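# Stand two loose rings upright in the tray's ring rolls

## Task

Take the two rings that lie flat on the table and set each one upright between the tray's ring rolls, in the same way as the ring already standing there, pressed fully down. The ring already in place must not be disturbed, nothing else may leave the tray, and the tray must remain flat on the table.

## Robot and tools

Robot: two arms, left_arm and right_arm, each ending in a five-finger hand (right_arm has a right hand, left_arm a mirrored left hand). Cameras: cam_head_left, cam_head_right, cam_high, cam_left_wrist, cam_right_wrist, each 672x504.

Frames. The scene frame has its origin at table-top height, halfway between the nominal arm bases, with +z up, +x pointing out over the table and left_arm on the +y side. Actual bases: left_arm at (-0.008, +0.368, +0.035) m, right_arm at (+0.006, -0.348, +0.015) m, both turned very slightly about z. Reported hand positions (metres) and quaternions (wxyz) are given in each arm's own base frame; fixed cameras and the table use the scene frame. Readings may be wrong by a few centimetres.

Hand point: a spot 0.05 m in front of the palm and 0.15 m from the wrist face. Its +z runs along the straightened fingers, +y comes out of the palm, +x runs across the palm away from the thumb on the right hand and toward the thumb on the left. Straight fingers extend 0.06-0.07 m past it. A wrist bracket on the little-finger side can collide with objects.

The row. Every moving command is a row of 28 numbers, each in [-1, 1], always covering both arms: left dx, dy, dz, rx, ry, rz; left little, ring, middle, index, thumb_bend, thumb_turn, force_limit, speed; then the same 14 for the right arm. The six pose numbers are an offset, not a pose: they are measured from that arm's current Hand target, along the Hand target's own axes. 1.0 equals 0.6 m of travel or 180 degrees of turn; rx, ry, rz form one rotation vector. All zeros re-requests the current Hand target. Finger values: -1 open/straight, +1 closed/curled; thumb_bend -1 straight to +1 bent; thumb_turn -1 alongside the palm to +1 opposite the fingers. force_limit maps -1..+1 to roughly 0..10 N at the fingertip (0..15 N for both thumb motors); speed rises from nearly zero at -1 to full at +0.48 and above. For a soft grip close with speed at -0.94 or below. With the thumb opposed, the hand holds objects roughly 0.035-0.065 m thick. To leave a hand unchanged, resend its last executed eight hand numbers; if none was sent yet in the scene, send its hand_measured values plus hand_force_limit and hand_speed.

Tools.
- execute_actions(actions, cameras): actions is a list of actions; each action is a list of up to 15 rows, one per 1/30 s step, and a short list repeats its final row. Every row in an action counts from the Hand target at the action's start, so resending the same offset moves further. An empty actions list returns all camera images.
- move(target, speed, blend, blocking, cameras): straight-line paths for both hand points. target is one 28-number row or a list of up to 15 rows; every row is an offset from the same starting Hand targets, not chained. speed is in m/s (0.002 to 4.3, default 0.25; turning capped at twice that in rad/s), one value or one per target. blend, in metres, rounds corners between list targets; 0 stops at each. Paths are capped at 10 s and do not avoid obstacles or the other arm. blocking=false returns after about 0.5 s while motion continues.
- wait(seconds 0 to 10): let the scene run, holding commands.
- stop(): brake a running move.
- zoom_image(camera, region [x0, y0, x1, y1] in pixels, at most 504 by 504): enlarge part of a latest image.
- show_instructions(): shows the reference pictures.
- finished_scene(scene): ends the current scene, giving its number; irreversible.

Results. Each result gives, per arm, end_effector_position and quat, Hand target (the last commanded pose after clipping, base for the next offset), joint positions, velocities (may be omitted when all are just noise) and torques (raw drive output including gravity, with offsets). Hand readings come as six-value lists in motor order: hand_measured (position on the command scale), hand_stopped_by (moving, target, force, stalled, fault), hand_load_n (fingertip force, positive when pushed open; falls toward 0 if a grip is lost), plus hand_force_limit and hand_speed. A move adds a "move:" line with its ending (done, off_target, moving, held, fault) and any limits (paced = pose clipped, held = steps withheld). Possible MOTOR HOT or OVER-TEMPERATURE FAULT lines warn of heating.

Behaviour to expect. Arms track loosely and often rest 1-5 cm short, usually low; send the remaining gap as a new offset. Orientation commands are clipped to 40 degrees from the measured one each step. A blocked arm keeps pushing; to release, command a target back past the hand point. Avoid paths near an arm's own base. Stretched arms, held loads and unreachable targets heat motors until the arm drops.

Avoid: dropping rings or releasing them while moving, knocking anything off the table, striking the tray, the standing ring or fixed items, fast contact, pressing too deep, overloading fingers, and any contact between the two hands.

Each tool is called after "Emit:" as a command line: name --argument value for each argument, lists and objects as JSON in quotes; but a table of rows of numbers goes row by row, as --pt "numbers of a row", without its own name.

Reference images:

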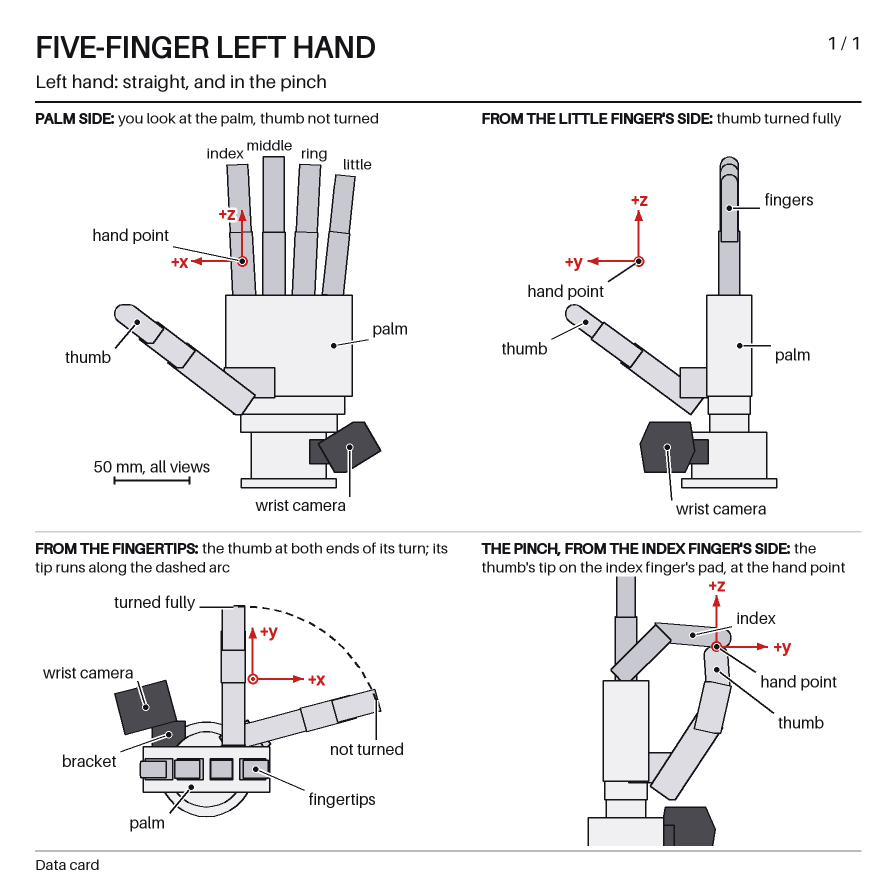

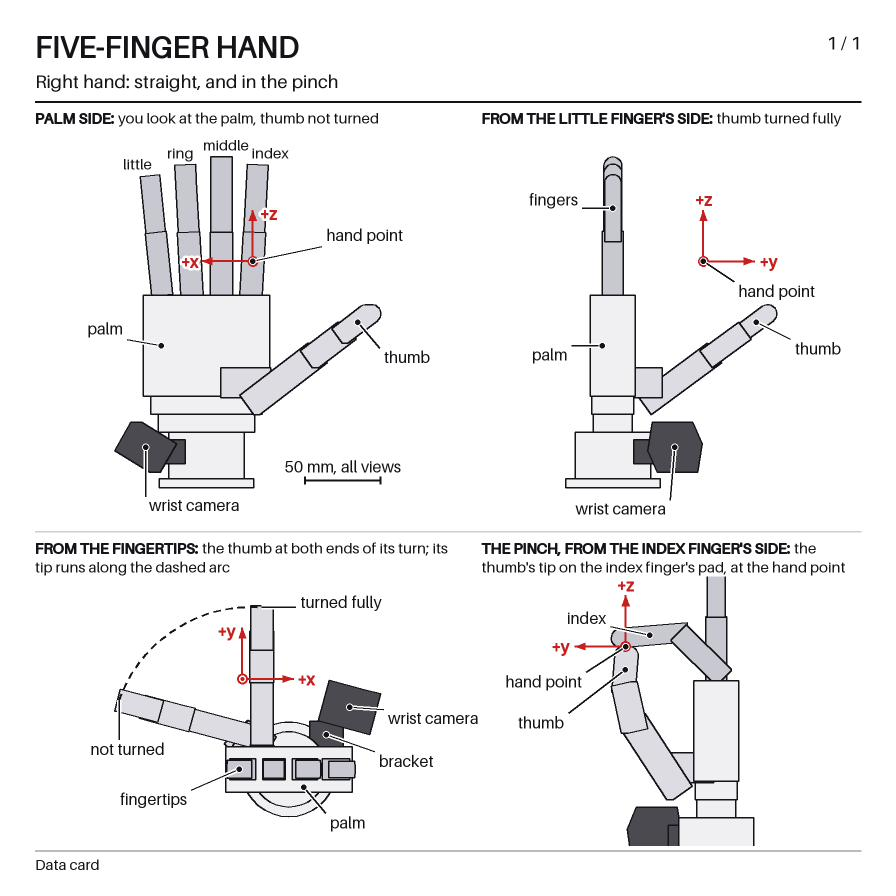

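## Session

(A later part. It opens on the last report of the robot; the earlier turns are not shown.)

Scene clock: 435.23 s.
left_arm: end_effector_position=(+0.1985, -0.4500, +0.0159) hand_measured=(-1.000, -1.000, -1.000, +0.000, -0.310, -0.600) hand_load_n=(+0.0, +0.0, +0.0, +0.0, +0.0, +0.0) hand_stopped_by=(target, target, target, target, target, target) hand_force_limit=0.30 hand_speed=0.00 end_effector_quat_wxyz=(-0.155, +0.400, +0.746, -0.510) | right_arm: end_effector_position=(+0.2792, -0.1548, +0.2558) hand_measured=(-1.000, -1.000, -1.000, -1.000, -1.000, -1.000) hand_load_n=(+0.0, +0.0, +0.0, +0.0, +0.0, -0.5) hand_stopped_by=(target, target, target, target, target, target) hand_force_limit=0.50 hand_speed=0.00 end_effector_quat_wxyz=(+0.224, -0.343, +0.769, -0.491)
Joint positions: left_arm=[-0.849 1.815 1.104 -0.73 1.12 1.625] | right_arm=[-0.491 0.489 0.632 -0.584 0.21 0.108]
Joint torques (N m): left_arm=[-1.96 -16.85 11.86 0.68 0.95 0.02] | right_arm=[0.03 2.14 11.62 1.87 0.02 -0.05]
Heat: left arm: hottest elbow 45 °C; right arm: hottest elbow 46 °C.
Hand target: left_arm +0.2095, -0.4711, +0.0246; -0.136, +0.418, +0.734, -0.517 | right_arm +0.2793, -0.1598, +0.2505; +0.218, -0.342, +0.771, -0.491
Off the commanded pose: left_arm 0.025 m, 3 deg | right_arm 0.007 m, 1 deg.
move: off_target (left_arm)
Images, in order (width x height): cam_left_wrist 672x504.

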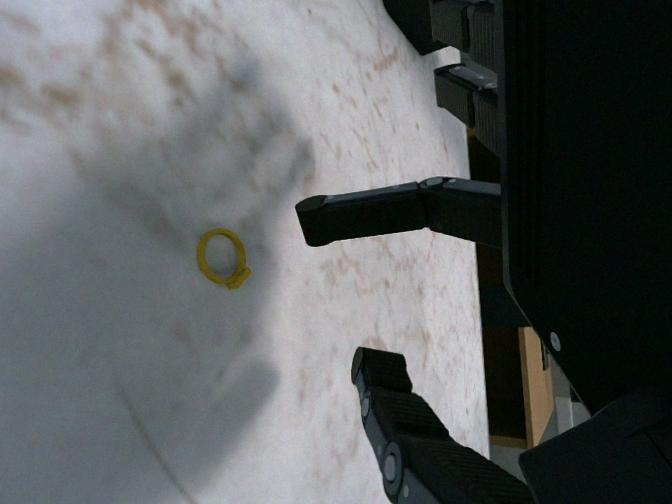

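Emit:
move --pt "0 0 0 0 0 0 -1 -1 -1 0 -0.31 0.66 0.3 0 0 0 0 0 0 0 -1 -1 -1 -1 -1 -1 0.5 0" --pt "0.0085 0.0227 0.0192 0 0 0 -1 -1 -1 -0.05 -0.31 0.66 0.3 0 0 0 0 0 0 0 -1 -1 -1 -1 -1 -1 0.5 0" --speed 0.06 --cameras '["cam_left_wrist"]'

Emit:
zoom_image --camera "cam_left_wrist" --region '[210, 200, 350, 340]'

Scene clock: 445.37 s.
left_arm: end_effector_position=(+0.2013, -0.4600, +0.0045) hand_measured=(-1.000, -1.000, -1.000, -0.050, -0.310, +0.660) hand_load_n=(+0.0, +0.0, +0.0, +0.0, +0.0, +0.0) hand_stopped_by=(target, target, target, target, target, target) hand_force_limit=0.30 hand_speed=0.00 end_effector_quat_wxyz=(-0.142, +0.412, +0.738, -0.515) | right_arm: end_effector_position=(+0.2792, -0.1548, +0.2558) hand_measured=(-1.000, -1.000, -1.000, -1.000, -1.000, -1.000) hand_load_n=(+0.0, +0.0, +0.0, -0.5, +0.0, +0.0) hand_stopped_by=(target, target, target, target, target, target) hand_force_limit=0.50 hand_speed=0.00 end_effector_quat_wxyz=(+0.224, -0.343, +0.769, -0.491)
Joint positions: left_arm=[-0.858 1.841 1.104 -0.666 1.12 1.625] | right_arm=[-0.491 0.489 0.632 -0.584 0.21 0.108]
Joint torques (N m): left_arm=[-1.26 -16.91 10.06 1.06 0.86 -0.14] | right_arm=[0.09 2.67 11.67 1.83 0.06 -0.06]
Heat: left arm: hottest elbow 44 °C; right arm: hottest elbow 46 °C.
Hand target: left_arm +0.2056, -0.4730, +0.0067; -0.136, +0.418, +0.734, -0.517 | right_arm +0.2793, -0.1598, +0.2505; +0.218, -0.342, +0.771, -0.491
Off the commanded pose: left_arm 0.014 m, 1 deg | right_arm 0.007 m, 1 deg.
move: off_target (left_arm); target 2's new numbers were sent with left_arm's hand 0.014 m and 1 deg from that target
Images, in order (width x height): cam_left_wrist 672x504.

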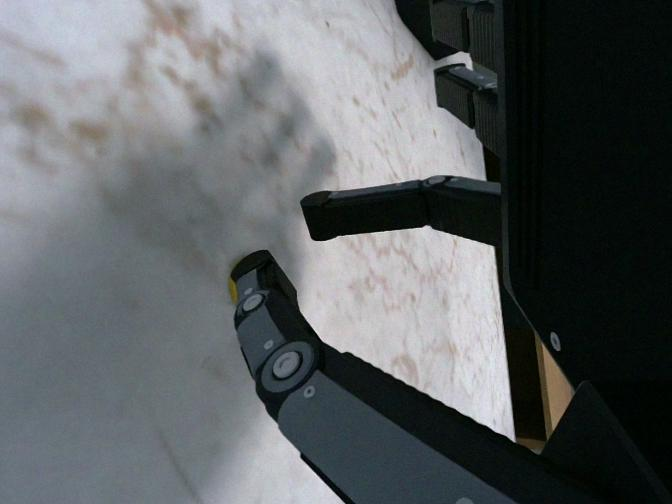

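Scaled by 3.600.

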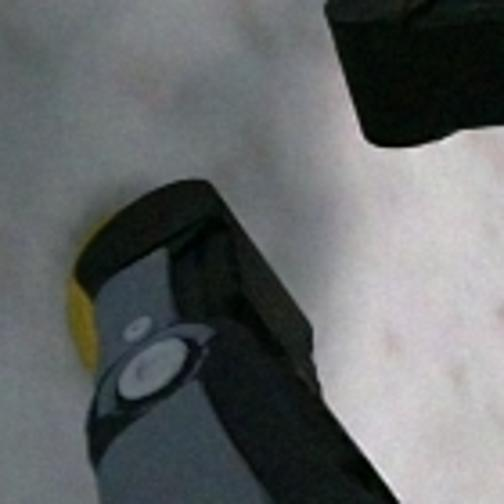

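Emit:
move --target '[0.0424,-0.0048,-0.0132,0,0,0,-1,-1,-1,-0.05,-0.31,0.66,0.3,0,0,0,0,0,0,0,-1,-1,-1,-1,-1,-1,0.5,0]' --speed 0.06 --cameras '["cam_left_wrist"]'

Emit:
zoom_image --camera "cam_left_wrist" --region '[210, 200, 350, 340]'

Scene clock: 449.27 s.
left_arm: end_effector_position=(+0.1903, -0.4471, -0.0011) hand_measured=(-1.000, -1.000, -1.000, -0.050, -0.310, +0.660) hand_load_n=(+0.0, +0.0, +0.0, +0.0, +0.0, +0.0) hand_stopped_by=(target, target, target, target, target, target) hand_force_limit=0.30 hand_speed=0.00 end_effector_quat_wxyz=(-0.150, +0.410, +0.740, -0.512) | right_arm: end_effector_position=(+0.2792, -0.1548, +0.2558) hand_measured=(-1.000, -1.000, -1.000, -1.000, -1.000, -1.000) hand_load_n=(+0.0, -0.5, +0.0, +0.0, +0.0, +0.0) hand_stopped_by=(target, target, target, target, target, target) hand_force_limit=0.50 hand_speed=0.00 end_effector_quat_wxyz=(+0.224, -0.343, +0.769, -0.491)
Joint positions: left_arm=[-0.858 1.828 1.063 -0.666 1.12 1.637] | right_arm=[-0.491 0.489 0.632 -0.584 0.21 0.108]
Joint torques (N m): left_arm=[-0.09 -19.96 7.16 0.69 0.96 0.05] | right_arm=[-0.15 1.9 11.7 1.81 0.04 -0.06]
Heat: left arm: hottest elbow 44 °C; right arm: hottest elbow 46 °C.
Hand target: left_arm +0.1937, -0.4491, +0.0067; -0.136, +0.418, +0.734, -0.518 | right_arm +0.2793, -0.1598, +0.2505; +0.218, -0.342, +0.771, -0.491
Off the commanded pose: left_arm 0.009 m, 2 deg | right_arm 0.007 m, 1 deg.
move: done
Images, in order (width x height): cam_left_wrist 672x504.

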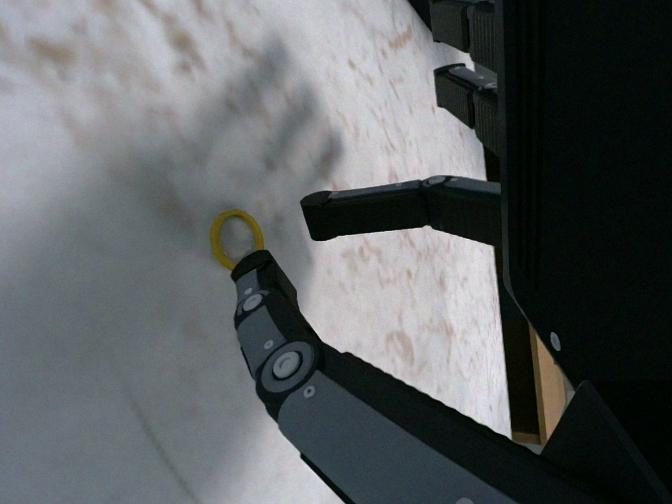

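Scaled by 3.600.

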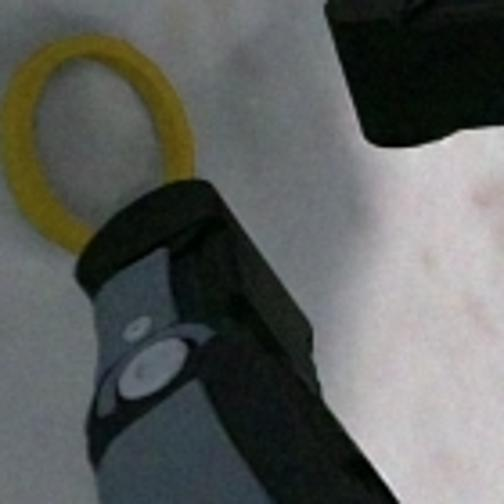

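Emit:
move --target '[0.0045,0.0164,0.0185,0,0,0,-1,-1,-1,-0.05,-0.31,0.66,0.3,0,0,0,0,0,0,0,-1,-1,-1,-1,-1,-1,0.5,0]' --speed 0.06 --cameras '["cam_left_wrist"]'

Emit:
zoom_image --camera "cam_left_wrist" --region '[210, 200, 350, 340]'

Scene clock: 453.00 s.
left_arm: end_effector_position=(+0.1949, -0.4525, -0.0037) hand_measured=(-1.000, -1.000, -1.000, -0.050, -0.310, +0.660) hand_load_n=(+0.0, +0.0, +0.0, +0.0, +0.0, +0.0) hand_stopped_by=(target, target, target, target, target, target) hand_force_limit=0.30 hand_speed=0.00 end_effector_quat_wxyz=(-0.132, +0.418, +0.734, -0.518) | right_arm: end_effector_position=(+0.2792, -0.1548, +0.2558) hand_measured=(-1.000, -1.000, -1.000, -1.000, -1.000, -1.000) hand_load_n=(+0.0, +0.0, +0.0, +0.0, +0.0, -0.5) hand_stopped_by=(target, target, target, target, target, target) hand_force_limit=0.50 hand_speed=0.00 end_effector_quat_wxyz=(+0.224, -0.343, +0.769, -0.491)
Joint positions: left_arm=[-0.858 1.828 1.051 -0.605 1.12 1.63] | right_arm=[-0.491 0.489 0.632 -0.584 0.21 0.108]
Joint torques (N m): left_arm=[-2.2 -17.49 6.87 0.84 0.76 -0.17] | right_arm=[-0.26 2.02 11.54 1.88 0.04 -0.05]
Heat: left arm: hottest elbow 43 °C; right arm: hottest elbow 46 °C.
Hand target: left_arm +0.1897, -0.4531, -0.0073; -0.136, +0.418, +0.734, -0.518 | right_arm +0.2793, -0.1598, +0.2505; +0.218, -0.342, +0.771, -0.491
Off the commanded pose: left_arm 0.006 m, 0 deg | right_arm 0.007 m, 1 deg.
move: done
Images, in order (width x height): cam_left_wrist 672x504.

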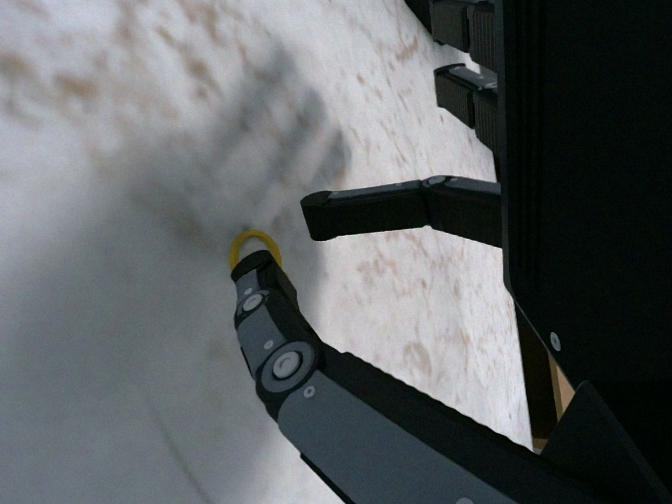

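Scaled by 3.600.

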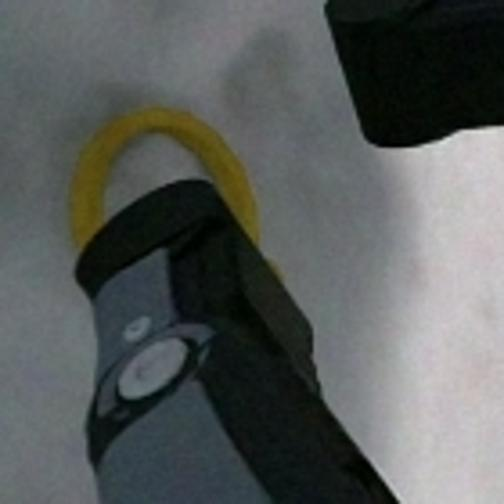

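Emit:
move --target '[0.0205,0.0110,0.0105,0,0,0,-1,-1,-1,-0.05,-0.31,0.66,0.3,0,0,0,0,0,0,0,-1,-1,-1,-1,-1,-1,0.5,0]' --speed 0.06 --cameras '["cam_left_wrist"]'

Emit:
zoom_image --camera "cam_left_wrist" --region '[210, 200, 350, 340]'

Scene clock: 456.53 s.
left_arm: end_effector_position=(+0.1883, -0.4476, -0.0128) hand_measured=(-1.000, -1.000, -1.000, -0.050, -0.310, +0.660) hand_load_n=(+0.0, +0.0, +0.0, -0.5, +0.0, +0.0) hand_stopped_by=(target, target, target, target, target, target) hand_force_limit=0.30 hand_speed=0.00 end_effector_quat_wxyz=(-0.131, +0.417, +0.734, -0.520) | right_arm: end_effector_position=(+0.2792, -0.1548, +0.2558) hand_measured=(-1.000, -1.000, -1.000, -1.000, -1.000, -1.000) hand_load_n=(+0.0, +0.0, +0.0, -0.5, +0.0, +0.0) hand_stopped_by=(target, target, target, target, target, target) hand_force_limit=0.50 hand_speed=0.00 end_effector_quat_wxyz=(+0.224, -0.343, +0.769, -0.491)
Joint positions: left_arm=[-0.861 1.828 1.015 -0.554 1.121 1.614] | right_arm=[-0.491 0.489 0.632 -0.584 0.21 0.108]
Joint torques (N m): left_arm=[-2.26 -17.32 6.3 1.03 0.77 -0.05] | right_arm=[-0.21 2.26 11.69 1.81 0.03 -0.06]
Heat: left arm: hottest elbow 43 °C; right arm: hottest elbow 46 °C.
Hand target: left_arm +0.1812, -0.4472, -0.0185; -0.136, +0.418, +0.734, -0.518 | right_arm +0.2793, -0.1598, +0.2505; +0.218, -0.342, +0.771, -0.491
Off the commanded pose: left_arm 0.009 m, 1 deg | right_arm 0.007 m, 1 deg.
move: done
Images, in order (width x height): cam_left_wrist 672x504.

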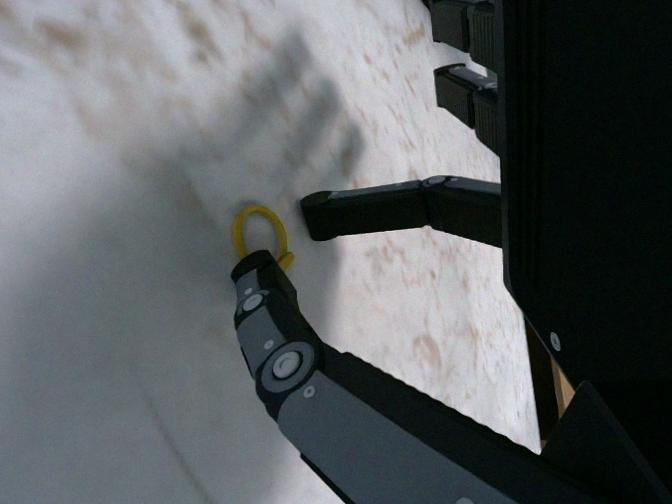

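Scaled by 3.600.

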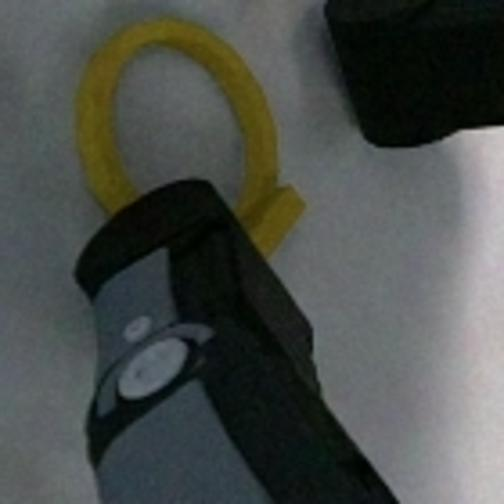

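Emit:
move --target '[-0.0089,0.0028,0.0107,0,0,0,-1,-1,-1,0.0,-0.31,0.66,0.3,0,0,0,0,0,0,0,-1,-1,-1,-1,-1,-1,0.5,0]' --speed 0.06 --cameras '["cam_left_wrist"]'

Emit:
zoom_image --camera "cam_left_wrist" --region '[210, 200, 350, 340]'

Scene clock: 459.37 s.
left_arm: end_effector_position=(+0.1862, -0.4525, -0.0129) hand_measured=(-1.000, -1.000, -1.000, +0.000, -0.310, +0.660) hand_load_n=(+0.0, +0.0, +0.0, -0.5, +0.0, -0.5) hand_stopped_by=(target, target, target, target, target, target) hand_force_limit=0.30 hand_speed=0.00 end_effector_quat_wxyz=(-0.130, +0.418, +0.733, -0.520) | right_arm: end_effector_position=(+0.2792, -0.1548, +0.2558) hand_measured=(-1.000, -1.000, -1.000, -1.000, -1.000, -1.000) hand_load_n=(+0.0, +0.0, -0.5, +0.0, +0.0, -0.5) hand_stopped_by=(target, target, target, target, target, target) hand_force_limit=0.50 hand_speed=0.00 end_effector_quat_wxyz=(+0.224, -0.343, +0.769, -0.491)
Joint positions: left_arm=[-0.872 1.829 1.015 -0.528 1.12 1.591] | right_arm=[-0.491 0.489 0.632 -0.584 0.21 0.108]
Joint velocities: left_arm=[-0.005 -0.005 0.007 -0.007 -0.037 -0.154] | right_arm=[within noise]
Joint torques (N m): left_arm=[-2.26 -15.5 7.28 1.02 0.74 -0.11] | right_arm=[-0.09 2.14 11.66 1.85 0.05 -0.08]
Heat: left arm: hottest elbow 43 °C; right arm: hottest elbow 46 °C.
Hand target: left_arm +0.1813, -0.4551, -0.0216; -0.136, +0.418, +0.734, -0.517 | right_arm +0.2793, -0.1598, +0.2505; +0.218, -0.342, +0.771, -0.491
Off the commanded pose: left_arm 0.010 m, 1 deg | right_arm 0.007 m, 1 deg.
move: done
Images, in order (width x height): cam_left_wrist 672x504.

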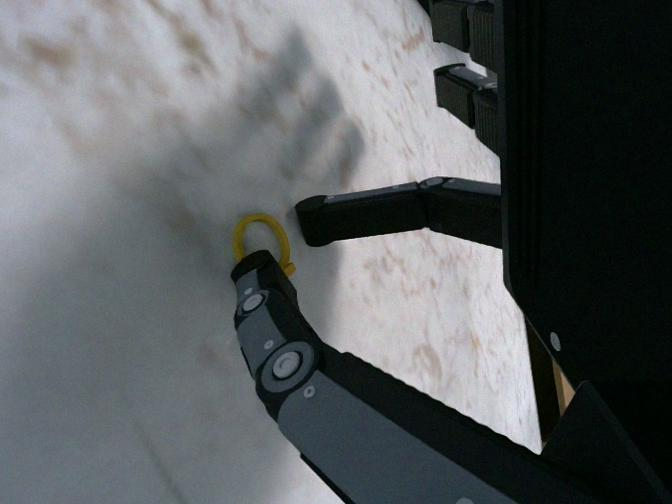

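Scaled by 3.600.

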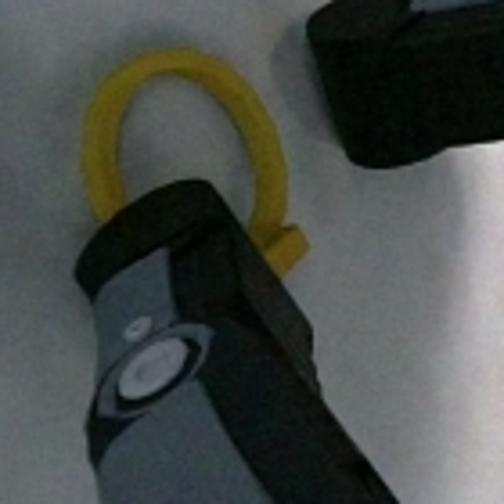

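Emit:
move --target '[0.0016,0.0058,0.0028,0,0,0,-1,-1,-1,0.05,-0.31,0.66,0.3,0,0,0,0,0,0,0,-1,-1,-1,-1,-1,-1,0.5,0]' --speed 0.06 --cameras '["cam_left_wrist"]'

Emit:
zoom_image --camera "cam_left_wrist" --region '[210, 200, 350, 340]'

Scene clock: 461.73 s.
left_arm: end_effector_position=(+0.1860, -0.4533, -0.0135) hand_measured=(-1.000, -1.000, -1.000, +0.050, -0.310, +0.660) hand_load_n=(+0.0, +0.0, +0.0, -1.0, +0.0, +0.0) hand_stopped_by=(target, target, target, target, target, target) hand_force_limit=0.30 hand_speed=0.00 end_effector_quat_wxyz=(-0.130, +0.417, +0.733, -0.521) | right_arm: end_effector_position=(+0.2792, -0.1548, +0.2558) hand_measured=(-1.000, -1.000, -1.000, -1.000, -1.000, -1.000) hand_load_n=(+0.0, +0.0, +0.0, +0.0, +0.0, +0.0) hand_stopped_by=(target, target, target, target, target, target) hand_force_limit=0.50 hand_speed=0.00 end_effector_quat_wxyz=(+0.224, -0.343, +0.769, -0.491)
Joint positions: left_arm=[-0.872 1.831 1.015 -0.522 1.121 1.585] | right_arm=[-0.491 0.489 0.632 -0.584 0.21 0.108]
Joint torques (N m): left_arm=[-1.96 -15.5 7.34 1.18 0.62 -0.07] | right_arm=[-0.15 1.9 11.66 1.78 0.02 -0.06]
Heat: left arm: hottest elbow 43 °C; right arm: hottest elbow 46 °C.
Hand target: left_arm +0.1813, -0.4551, -0.0256; -0.136, +0.418, +0.734, -0.518 | right_arm +0.2793, -0.1598, +0.2505; +0.218, -0.342, +0.771, -0.491
Off the commanded pose: left_arm 0.013 m, 1 deg | right_arm 0.007 m, 1 deg.
move: off_target (left_arm)
Images, in order (width x height): cam_left_wrist 672x504.

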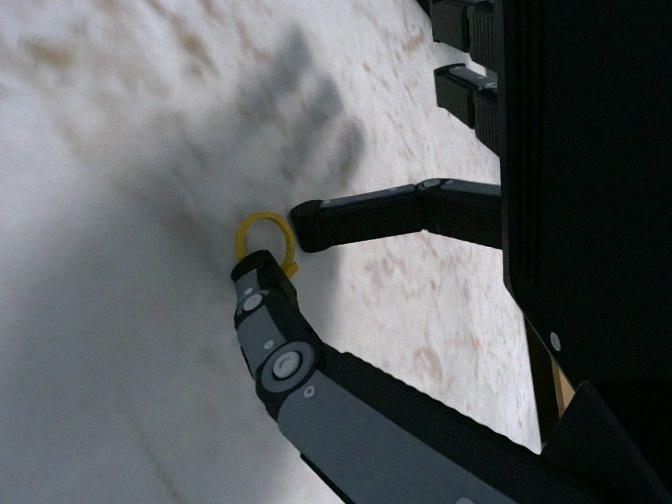

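Scaled by 3.600.

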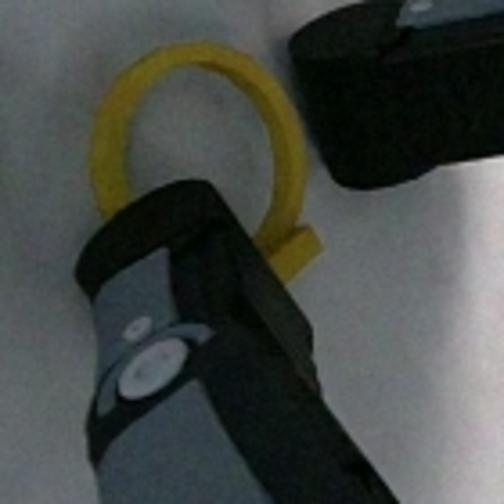

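Emit:
move --target '[-0.001,-0.0044,-0.0021,0,0,0,-1,-1,-1,0.3,-0.31,0.66,-0.45,-0.94,0,0,0,0,0,0,-1,-1,-1,-1,-1,-1,0.5,0]' --speed 0.06 --cameras '["cam_left_wrist"]'

Emit:
zoom_image --camera "cam_left_wrist" --region '[210, 200, 350, 340]'

Scene clock: 465.27 s.
left_arm: end_effector_position=(+0.1854, -0.4541, -0.0137) hand_measured=(-1.000, -1.000, -1.000, +0.122, -0.310, +0.660) hand_load_n=(+0.0, +0.0, +0.0, +2.5, +1.0, +0.0) hand_stopped_by=(target, target, target, force, target, target) hand_force_limit=-0.45 hand_speed=-0.94 end_effector_quat_wxyz=(-0.130, +0.418, +0.733, -0.522) | right_arm: end_effector_position=(+0.2792, -0.1548, +0.2558) hand_measured=(-1.000, -1.000, -1.000, -1.000, -1.000, -1.000) hand_load_n=(-0.5, +0.0, +0.0, +0.0, +0.0, +0.0) hand_stopped_by=(target, target, target, target, target, target) hand_force_limit=0.50 hand_speed=0.00 end_effector_quat_wxyz=(+0.224, -0.343, +0.769, -0.491)
Joint positions: left_arm=[-0.874 1.832 1.015 -0.518 1.122 1.584] | right_arm=[-0.491 0.489 0.632 -0.584 0.21 0.108]
Joint torques (N m): left_arm=[-1.79 -16.44 7.45 0.66 0.6 -0.04] | right_arm=[-0.21 2.14 11.63 1.88 0.05 -0.08]
Heat: left arm: hottest elbow 42 °C; right arm: hottest elbow 46 °C.
Hand target: left_arm +0.1813, -0.4551, -0.0226; -0.136, +0.418, +0.734, -0.517 | right_arm +0.2793, -0.1598, +0.2505; +0.218, -0.342, +0.771, -0.491
Off the commanded pose: left_arm 0.010 m, 1 deg | right_arm 0.007 m, 1 deg.
move: done
Images, in order (width x height): cam_left_wrist 672x504.

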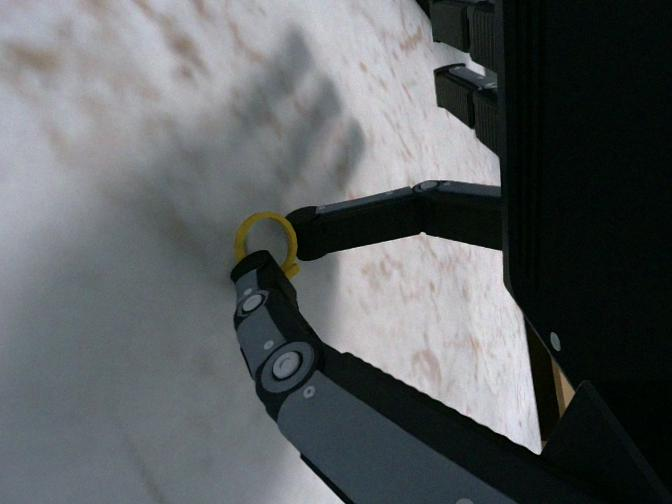

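Scaled by 3.600.

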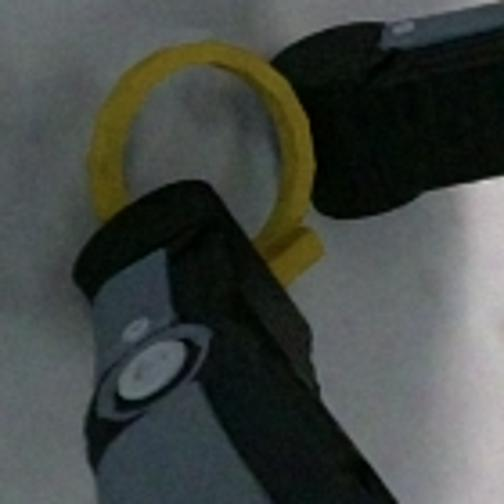

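Emit:
move --pt "0 0 0 0 0 0 -1 -1 -1 0.02 -0.31 0.66 -0.45 -0.6 0 0 0 0 0 0 -1 -1 -1 -1 -1 -1 0.5 0" --pt "-0.0078 -0.0005 0.0008 0 0 0 -1 -1 -1 0.02 -0.31 0.66 -0.45 -0.6 0 0 0 0 0 0 -1 -1 -1 -1 -1 -1 0.5 0" --speed 0.05 --cameras '["cam_left_wrist"]'

Emit:
zoom_image --camera "cam_left_wrist" --region '[210, 200, 350, 340]'

Scene clock: 471.10 s.
left_arm: end_effector_position=(+0.1848, -0.4544, -0.0134) hand_measured=(-1.000, -1.000, -1.000, +0.020, -0.310, +0.660) hand_load_n=(+0.0, +0.0, +0.0, -0.5, +0.0, +0.0) hand_stopped_by=(target, target, target, target, target, target) hand_force_limit=-0.45 hand_speed=-0.60 end_effector_quat_wxyz=(-0.131, +0.418, +0.732, -0.522) | right_arm: end_effector_position=(+0.2792, -0.1548, +0.2558) hand_measured=(-1.000, -1.000, -1.000, -1.000, -1.000, -1.000) hand_load_n=(+0.0, +0.0, +0.0, +0.0, +0.0, -0.5) hand_stopped_by=(target, target, target, target, target, target) hand_force_limit=0.50 hand_speed=0.00 end_effector_quat_wxyz=(+0.224, -0.343, +0.769, -0.491)
Joint positions: left_arm=[-0.875 1.832 1.015 -0.518 1.124 1.584] | right_arm=[-0.491 0.489 0.632 -0.584 0.21 0.108]
Joint torques (N m): left_arm=[-1.49 -15.91 8.43 0.46 0.48 -0.11] | right_arm=[-0.56 1.85 11.63 1.87 0.04 -0.06]
Heat: left arm: hottest elbow 42 °C; right arm: hottest elbow 46 °C.
Hand target: left_arm +0.1836, -0.4590, -0.0214; -0.136, +0.418, +0.734, -0.518 | right_arm +0.2793, -0.1598, +0.2505; +0.218, -0.342, +0.771, -0.491
Off the commanded pose: left_arm 0.009 m, 1 deg | right_arm 0.007 m, 1 deg.
move: done
Images, in order (width x height): cam_left_wrist 672x504.

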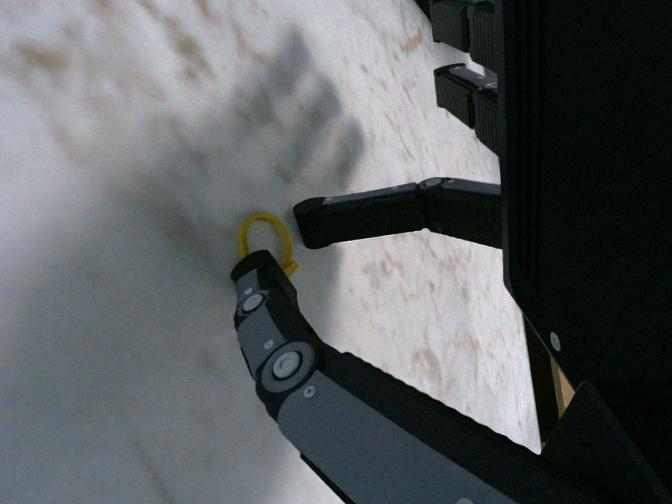

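Scaled by 3.600.

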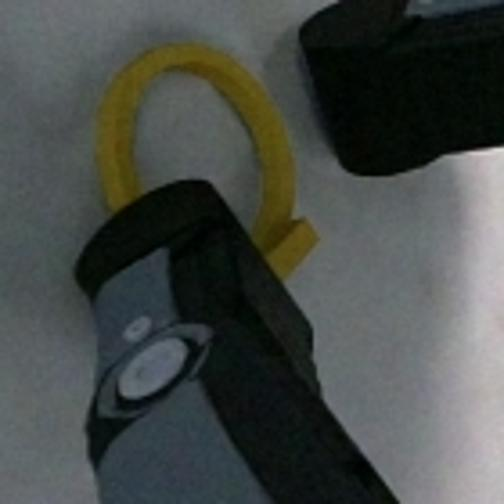

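Emit:
move --target '[-0.0117,-0.0005,0.001,0,0,0,-1,-1,-1,0.02,-0.31,0.66,-0.45,-0.6,0,0,0,0,0,0,-1,-1,-1,-1,-1,-1,0.5,0]' --speed 0.05 --cameras '["cam_left_wrist"]'

Emit:
zoom_image --camera "cam_left_wrist" --region '[210, 200, 350, 340]'

Scene clock: 473.90 s.
left_arm: end_effector_position=(+0.1846, -0.4542, -0.0137) hand_measured=(-1.000, -1.000, -1.000, +0.020, -0.310, +0.660) hand_load_n=(+0.0, +0.0, +0.0, -0.5, +0.0, +0.0) hand_stopped_by=(target, target, target, target, target, target) hand_force_limit=-0.45 hand_speed=-0.60 end_effector_quat_wxyz=(-0.131, +0.417, +0.732, -0.522) | right_arm: end_effector_position=(+0.2792, -0.1548, +0.2558) hand_measured=(-1.000, -1.000, -1.000, -1.000, -1.000, -1.000) hand_load_n=(+0.0, +0.0, +0.0, +0.0, +0.0, +0.0) hand_stopped_by=(target, target, target, target, target, target) hand_force_limit=0.50 hand_speed=0.00 end_effector_quat_wxyz=(+0.224, -0.343, +0.769, -0.491)
Joint positions: left_arm=[-0.875 1.833 1.015 -0.518 1.124 1.582] | right_arm=[-0.491 0.489 0.632 -0.584 0.21 0.108]
Joint torques (N m): left_arm=[-1.38 -14.27 10.18 0.17 0.51 -0.07] | right_arm=[-0.38 2.2 11.66 1.83 0.05 -0.06]
Heat: left arm: hottest elbow 42 °C; right arm: hottest elbow 46 °C.
Hand target: left_arm +0.1872, -0.4646, -0.0199; -0.136, +0.418, +0.734, -0.517 | right_arm +0.2793, -0.1598, +0.2505; +0.218, -0.342, +0.771, -0.491
Off the commanded pose: left_arm 0.012 m, 1 deg | right_arm 0.007 m, 1 deg.
move: off_target (left_arm)
Images, in order (width x height): cam_left_wrist 672x504.

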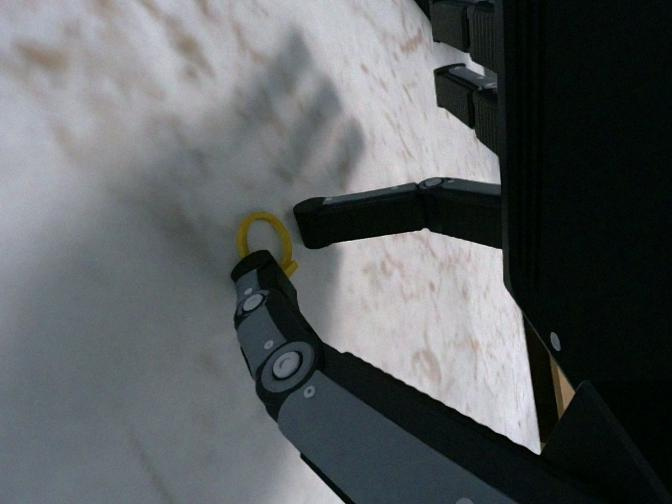

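Scaled by 3.600.

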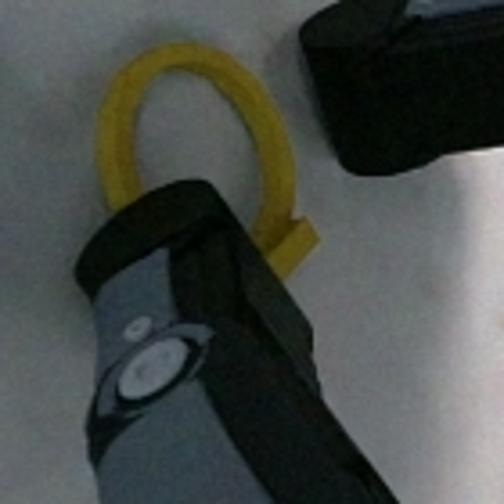

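Emit:
move --target '[-0.0114,-0.0029,0.0008,0,0,0,-1,-1,-1,0.02,-0.31,0.66,-0.45,-0.6,0,0,0,0,0,0,-1,-1,-1,-1,-1,-1,0.5,0]' --speed 0.05 --cameras '["cam_left_wrist"]'

Emit:
zoom_image --camera "cam_left_wrist" --region '[210, 200, 350, 340]'

Scene clock: 476.17 s.
left_arm: end_effector_position=(+0.1850, -0.4557, -0.0136) hand_measured=(-1.000, -1.000, -1.000, +0.020, -0.310, +0.660) hand_load_n=(-0.5, +0.0, +0.0, -1.5, +0.0, +0.0) hand_stopped_by=(target, target, target, target, target, target) hand_force_limit=-0.45 hand_speed=-0.60 end_effector_quat_wxyz=(-0.138, +0.410, +0.736, -0.520) | right_arm: end_effector_position=(+0.2792, -0.1548, +0.2558) hand_measured=(-1.000, -1.000, -1.000, -1.000, -1.000, -1.000) hand_load_n=(+0.0, +0.0, +0.0, +0.0, +0.0, -0.5) hand_stopped_by=(target, target, target, target, target, target) hand_force_limit=0.50 hand_speed=0.00 end_effector_quat_wxyz=(+0.224, -0.343, +0.769, -0.491)
Joint positions: left_arm=[-0.876 1.84 1.027 -0.528 1.124 1.566] | right_arm=[-0.491 0.489 0.632 -0.584 0.21 0.108]
Joint torques (N m): left_arm=[-2.32 -15.21 10.96 0.42 0.5 0.02] | right_arm=[0.03 2.67 11.7 1.95 0.07 -0.05]
Heat: left arm: hottest elbow 42 °C; right arm: hottest elbow 46 °C.
Hand target: left_arm +0.1904, -0.4703, -0.0169; -0.136, +0.418, +0.734, -0.518 | right_arm +0.2793, -0.1598, +0.2505; +0.218, -0.342, +0.771, -0.491
Off the commanded pose: left_arm 0.016 m, 1 deg | right_arm 0.007 m, 1 deg.
move: off_target (left_arm)
Images, in order (width x height): cam_left_wrist 672x504.

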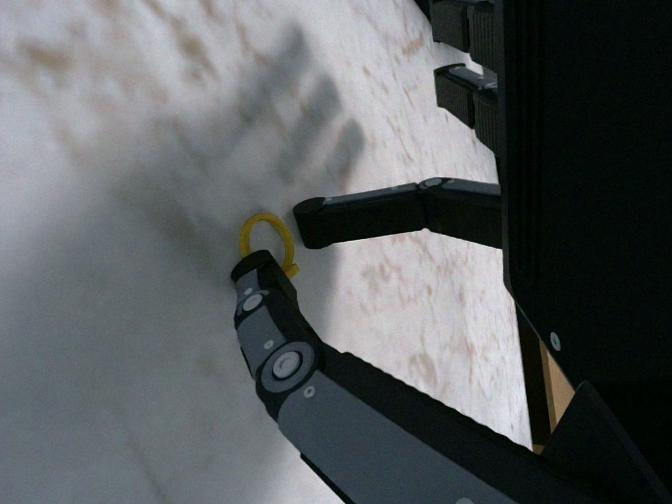

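Scaled by 3.600.

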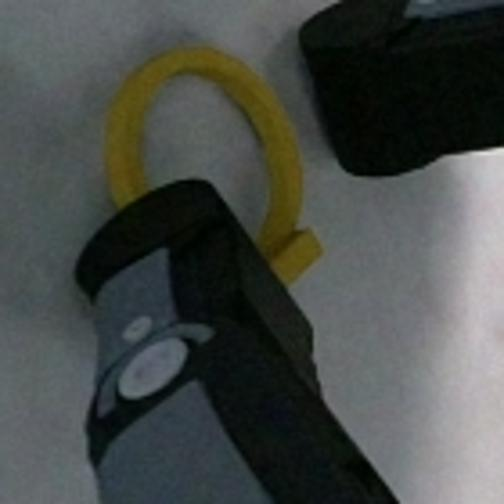

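Emit:
move --pt "-0.0053 0.0006 0.0017 0 0 0 -1 -1 -1 0.02 -0.31 0.66 -0.45 -0.6 0 0 0 0 0 0 -1 -1 -1 -1 -1 -1 0.5 0" --pt "-0.0053 0.0006 0.0017 0 0 0 -1 -1 -1 0.3 -0.31 0.66 -0.45 -0.94 0 0 0 0 0 0 -1 -1 -1 -1 -1 -1 0.5 0" --speed 0.05 --cameras '["cam_left_wrist"]'

Emit:
zoom_image --camera "cam_left_wrist" --region '[210, 200, 350, 340]'

Scene clock: 479.57 s.
left_arm: end_effector_position=(+0.1835, -0.4614, -0.0139) hand_measured=(-1.000, -1.000, -1.000, +0.108, -0.310, +0.660) hand_load_n=(+0.0, +0.0, +0.0, +2.5, +1.5, +0.0) hand_stopped_by=(target, target, target, force, target, target) hand_force_limit=-0.45 hand_speed=-0.94 end_effector_quat_wxyz=(-0.141, +0.413, +0.735, -0.520) | right_arm: end_effector_position=(+0.2792, -0.1548, +0.2558) hand_measured=(-1.000, -1.000, -1.000, -1.000, -1.000, -1.000) hand_load_n=(+0.0, +0.0, +0.0, +0.0, +0.0, -0.5) hand_stopped_by=(target, target, target, target, target, target) hand_force_limit=0.50 hand_speed=0.00 end_effector_quat_wxyz=(+0.224, -0.343, +0.769, -0.491)
Joint positions: left_arm=[-0.886 1.85 1.041 -0.528 1.125 1.561] | right_arm=[-0.491 0.489 0.632 -0.584 0.21 0.108]
Joint torques (N m): left_arm=[-1.73 -15.79 10.76 0.39 0.43 0] | right_arm=[-0.32 1.67 11.6 1.89 0.05 -0.05]
Heat: left arm: hottest elbow 42 °C; right arm: hottest elbow 46 °C.
Hand target: left_arm +0.1919, -0.4734, -0.0168; -0.136, +0.418, +0.734, -0.518 | right_arm +0.2793, -0.1598, +0.2505; +0.218, -0.342, +0.771, -0.491
Off the commanded pose: left_arm 0.015 m, 1 deg | right_arm 0.007 m, 1 deg.
move: off_target (left_arm); target 2's new numbers were sent with left_arm's hand 0.016 m and 1 deg from that target
Images, in order (width x height): cam_left_wrist 672x504.

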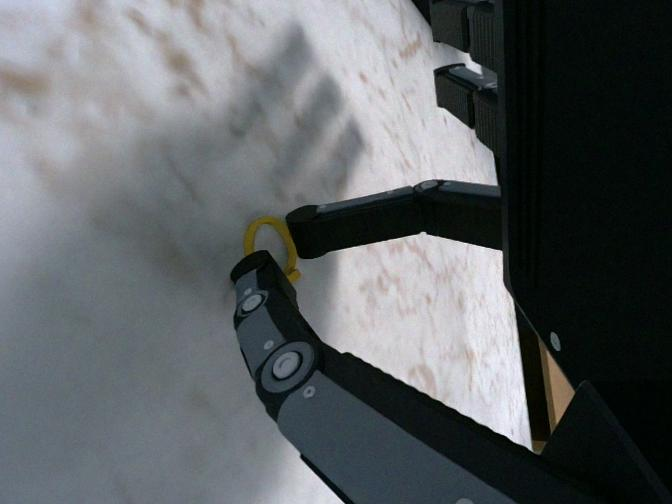

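Scaled by 3.600.

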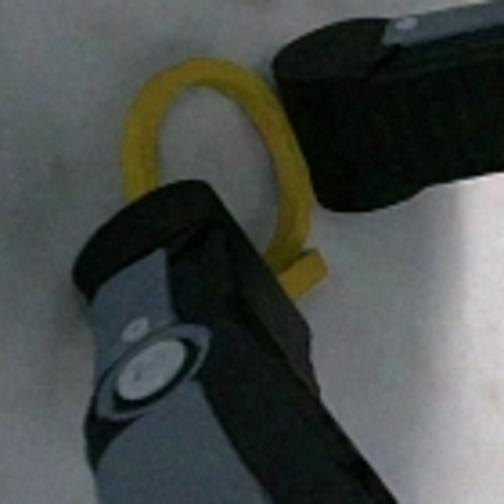

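Emit:
move --pt "0 0 0 0 0 0 -1 -1 -1 0.35 -0.31 0.66 0.0 -0.94 0 0 0 0 0 0 -1 -1 -1 -1 -1 -1 0.5 0" --pt "-0.0097 -0.0364 -0.0178 0 0 0 -1 -1 -1 0.35 -0.31 0.66 0.0 -0.94 0 0 0 0 0 0 -1 -1 -1 -1 -1 -1 0.5 0" --speed 0.05 --cameras '["cam_left_wrist"]'

Emit:
zoom_image --camera "cam_left_wrist" --region '[210, 200, 350, 340]'

Scene clock: 484.33 s.
left_arm: end_effector_position=(+0.1789, -0.4541, -0.0136) hand_measured=(-1.000, -1.000, -1.000, +0.348, -0.310, +0.660) hand_load_n=(+0.0, -0.5, +0.0, +4.5, +2.5, +0.0) hand_stopped_by=(target, target, target, force, target, target) hand_force_limit=0.00 hand_speed=-0.94 end_effector_quat_wxyz=(-0.159, +0.402, +0.744, -0.509) | right_arm: end_effector_position=(+0.2792, -0.1548, +0.2558) hand_measured=(-1.000, -1.000, -1.000, -1.000, -1.000, -1.000) hand_load_n=(+0.0, +0.0, +0.0, +0.0, +0.0, -0.5) hand_stopped_by=(target, target, target, target, target, target) hand_force_limit=0.50 hand_speed=0.00 end_effector_quat_wxyz=(+0.224, -0.343, +0.769, -0.491)
Joint positions: left_arm=[-0.886 1.85 1.048 -0.587 1.117 1.561] | right_arm=[-0.491 0.489 0.632 -0.584 0.21 0.108]
Joint torques (N m): left_arm=[-1.14 -20.19 11.06 0.21 0.7 0] | right_arm=[-0.38 2.08 11.56 1.83 0.02 -0.05]
Heat: left arm: hottest elbow 42 °C; right arm: hottest elbow 46 °C.
Hand target: left_arm +0.1918, -0.4732, +0.0080; -0.136, +0.418, +0.734, -0.517 | right_arm +0.2793, -0.1598, +0.2505; +0.218, -0.342, +0.771, -0.491
Off the commanded pose: left_arm 0.032 m, 4 deg | right_arm 0.007 m, 1 deg.
move: off_target (left_arm)
Images, in order (width x height): cam_left_wrist 672x504.

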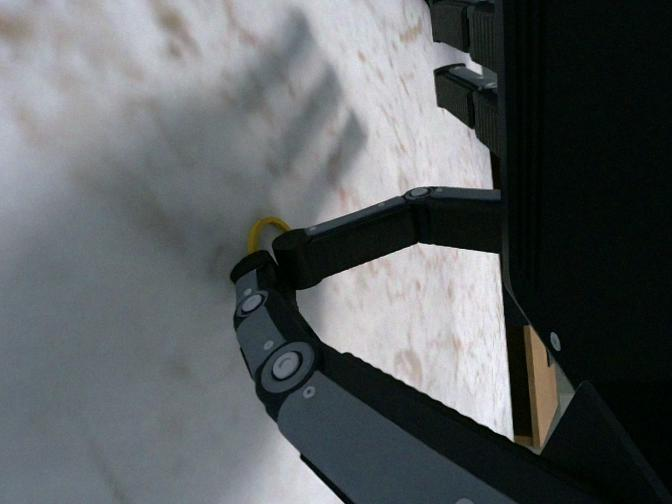

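Scaled by 3.600.

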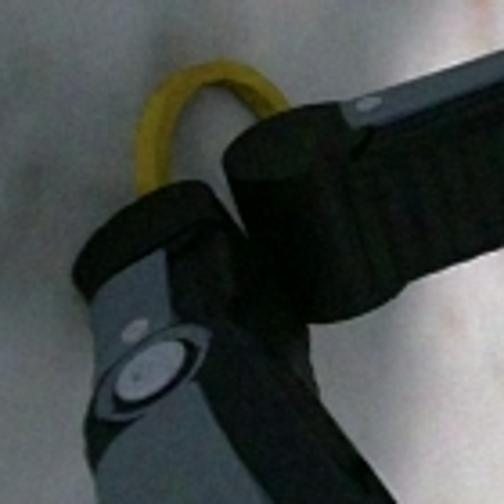

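Emit:
move --target '[-0.0097,-0.0364,-0.0178,0,0,0,-1,-1,-1,0.35,-0.31,0.66,0.0,-0.94,0,0,0,0,0,0,-1,-1,-1,-1,-1,-1,0.5,0]' --speed 0.05 --cameras '["cam_left_wrist"]'

Emit:
zoom_image --camera "cam_left_wrist" --region '[210, 200, 350, 340]'

Scene clock: 486.97 s.
left_arm: end_effector_position=(+0.1795, -0.4549, +0.0120) hand_measured=(-1.000, -1.000, -1.000, +0.348, -0.310, +0.660) hand_load_n=(+0.0, +0.0, +0.0, +4.5, +2.5, +0.0) hand_stopped_by=(target, target, target, force, target, target) hand_force_limit=0.00 hand_speed=-0.94 end_effector_quat_wxyz=(-0.158, +0.403, +0.744, -0.510) | right_arm: end_effector_position=(+0.2792, -0.1548, +0.2558) hand_measured=(-1.000, -1.000, -1.000, -1.000, -1.000, -1.000) hand_load_n=(+0.0, +0.0, +0.0, +0.0, +0.0, +0.0) hand_stopped_by=(target, target, target, target, target, target) hand_force_limit=0.50 hand_speed=0.00 end_effector_quat_wxyz=(+0.224, -0.343, +0.769, -0.491)
Joint positions: left_arm=[-0.886 1.801 1.065 -0.649 1.117 1.561] | right_arm=[-0.491 0.489 0.632 -0.584 0.21 0.108]
Joint torques (N m): left_arm=[-1.9 -18.49 11.79 0.08 0.75 0.05] | right_arm=[-0.03 2.02 11.56 1.89 0 -0.07]
Heat: left arm: hottest elbow 43 °C; right arm: hottest elbow 46 °C.
Hand target: left_arm +0.1919, -0.4733, +0.0330; -0.136, +0.418, +0.734, -0.517 | right_arm +0.2793, -0.1598, +0.2505; +0.218, -0.342, +0.771, -0.491
Off the commanded pose: left_arm 0.030 m, 3 deg | right_arm 0.007 m, 1 deg.
move: off_target (left_arm)
Images, in order (width x height): cam_left_wrist 672x504.

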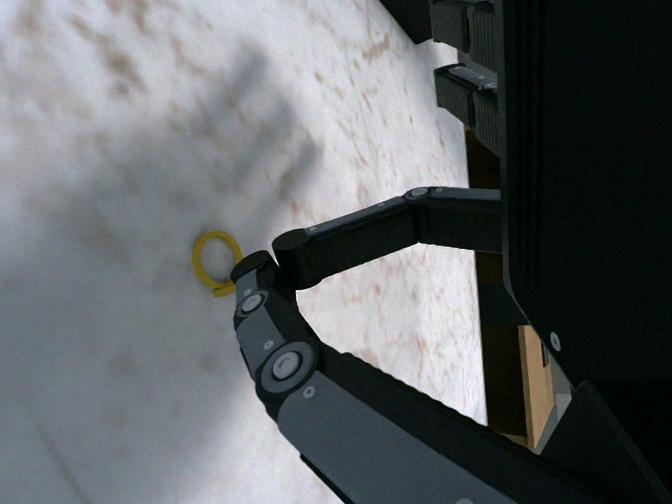

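Scaled by 3.600.

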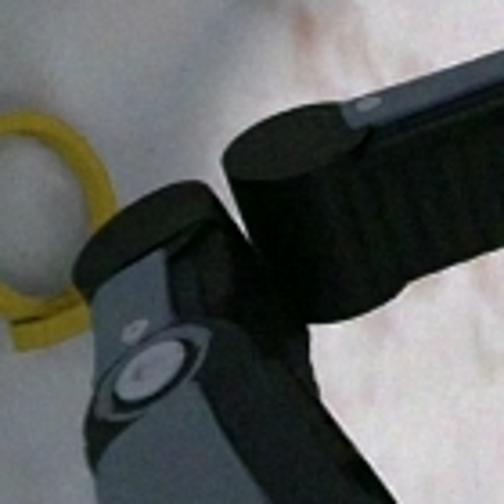

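Emit:
zoom_image --camera "cam_left_wrist" --region '[180, 215, 260, 310]'

Scaled by 5.305.

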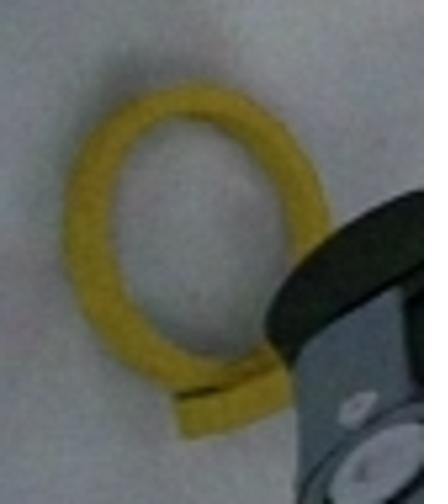

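Emit:
move --pt "0.0128 -0.133 -0.0858 0 0 0 -1 -1 -1 0.15 -0.31 0.66 0.0 -0.3 0 0 0 0 0 0 -1 -1 -1 -1 -1 -1 0.5 0" --pt "0.0937 -0.1283 -0.0498 -0.1546 -0.5791 -0.2832 -1 -1 -1 0.15 0.5 1.0 0.0 -0.3 0 0 0 0 0 0 -1 -1 -1 -1 -1 -1 0.5 0" --speed '[0.12,0.35]' --cameras '["cam_left_wrist"]'

Scene clock: 503.37 s.
left_arm: end_effector_position=(+0.1427, -0.3969, +0.0843) hand_measured=(-1.000, -1.000, -1.000, +0.150, +0.500, +1.000) hand_load_n=(+0.0, +0.0, +0.0, +0.0, +0.0, +0.0) hand_stopped_by=(target, target, target, target, target, target) hand_force_limit=0.00 hand_speed=-0.30 end_effector_quat_wxyz=(+0.387, -0.416, +0.739, -0.364) | right_arm: end_effector_position=(+0.2792, -0.1548, +0.2558) hand_measured=(-1.000, -1.000, -1.000, -1.000, -1.000, -1.000) hand_load_n=(+0.0, +0.0, +0.0, +0.0, +0.0, -0.5) hand_stopped_by=(target, target, target, target, target, target) hand_force_limit=0.50 hand_speed=0.00 end_effector_quat_wxyz=(+0.224, -0.343, +0.769, -0.491)
Joint positions: left_arm=[-1.558 1.348 0.734 -0.477 -1.056 -0.729] | right_arm=[-0.491 0.489 0.632 -0.584 0.21 0.108]
Joint torques (N m): left_arm=[-2.32 -9.41 13.65 0.39 -0.71 -0.16] | right_arm=[-0.09 1.61 11.82 1.98 0.04 -0.04]
Heat: left arm: hottest elbow 44 °C; right arm: hottest elbow 46 °C.
Hand target: left_arm +0.1400, -0.4204, +0.1000; +0.378, -0.422, +0.732, -0.379 | right_arm +0.2793, -0.1598, +0.2505; +0.218, -0.342, +0.771, -0.491
Off the commanded pose: left_arm 0.028 m, 2 deg | right_arm 0.007 m, 1 deg.
move: off_target (left_arm); target 2's new numbers were sent with left_arm's hand 0.028 m and 2 deg from that target
Images, in order (width x height): cam_left_wrist 672x504.

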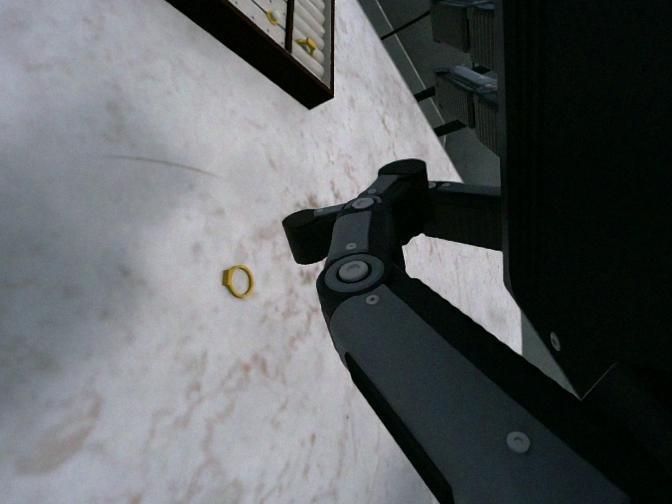

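Emit:
zoom_image --camera "cam_left_wrist" --region '[205, 250, 275, 310]'

Scaled by 7.200.

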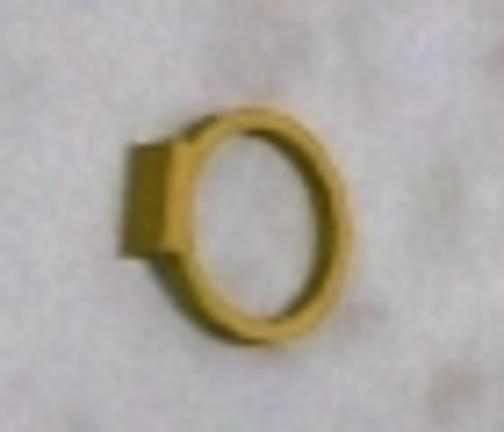

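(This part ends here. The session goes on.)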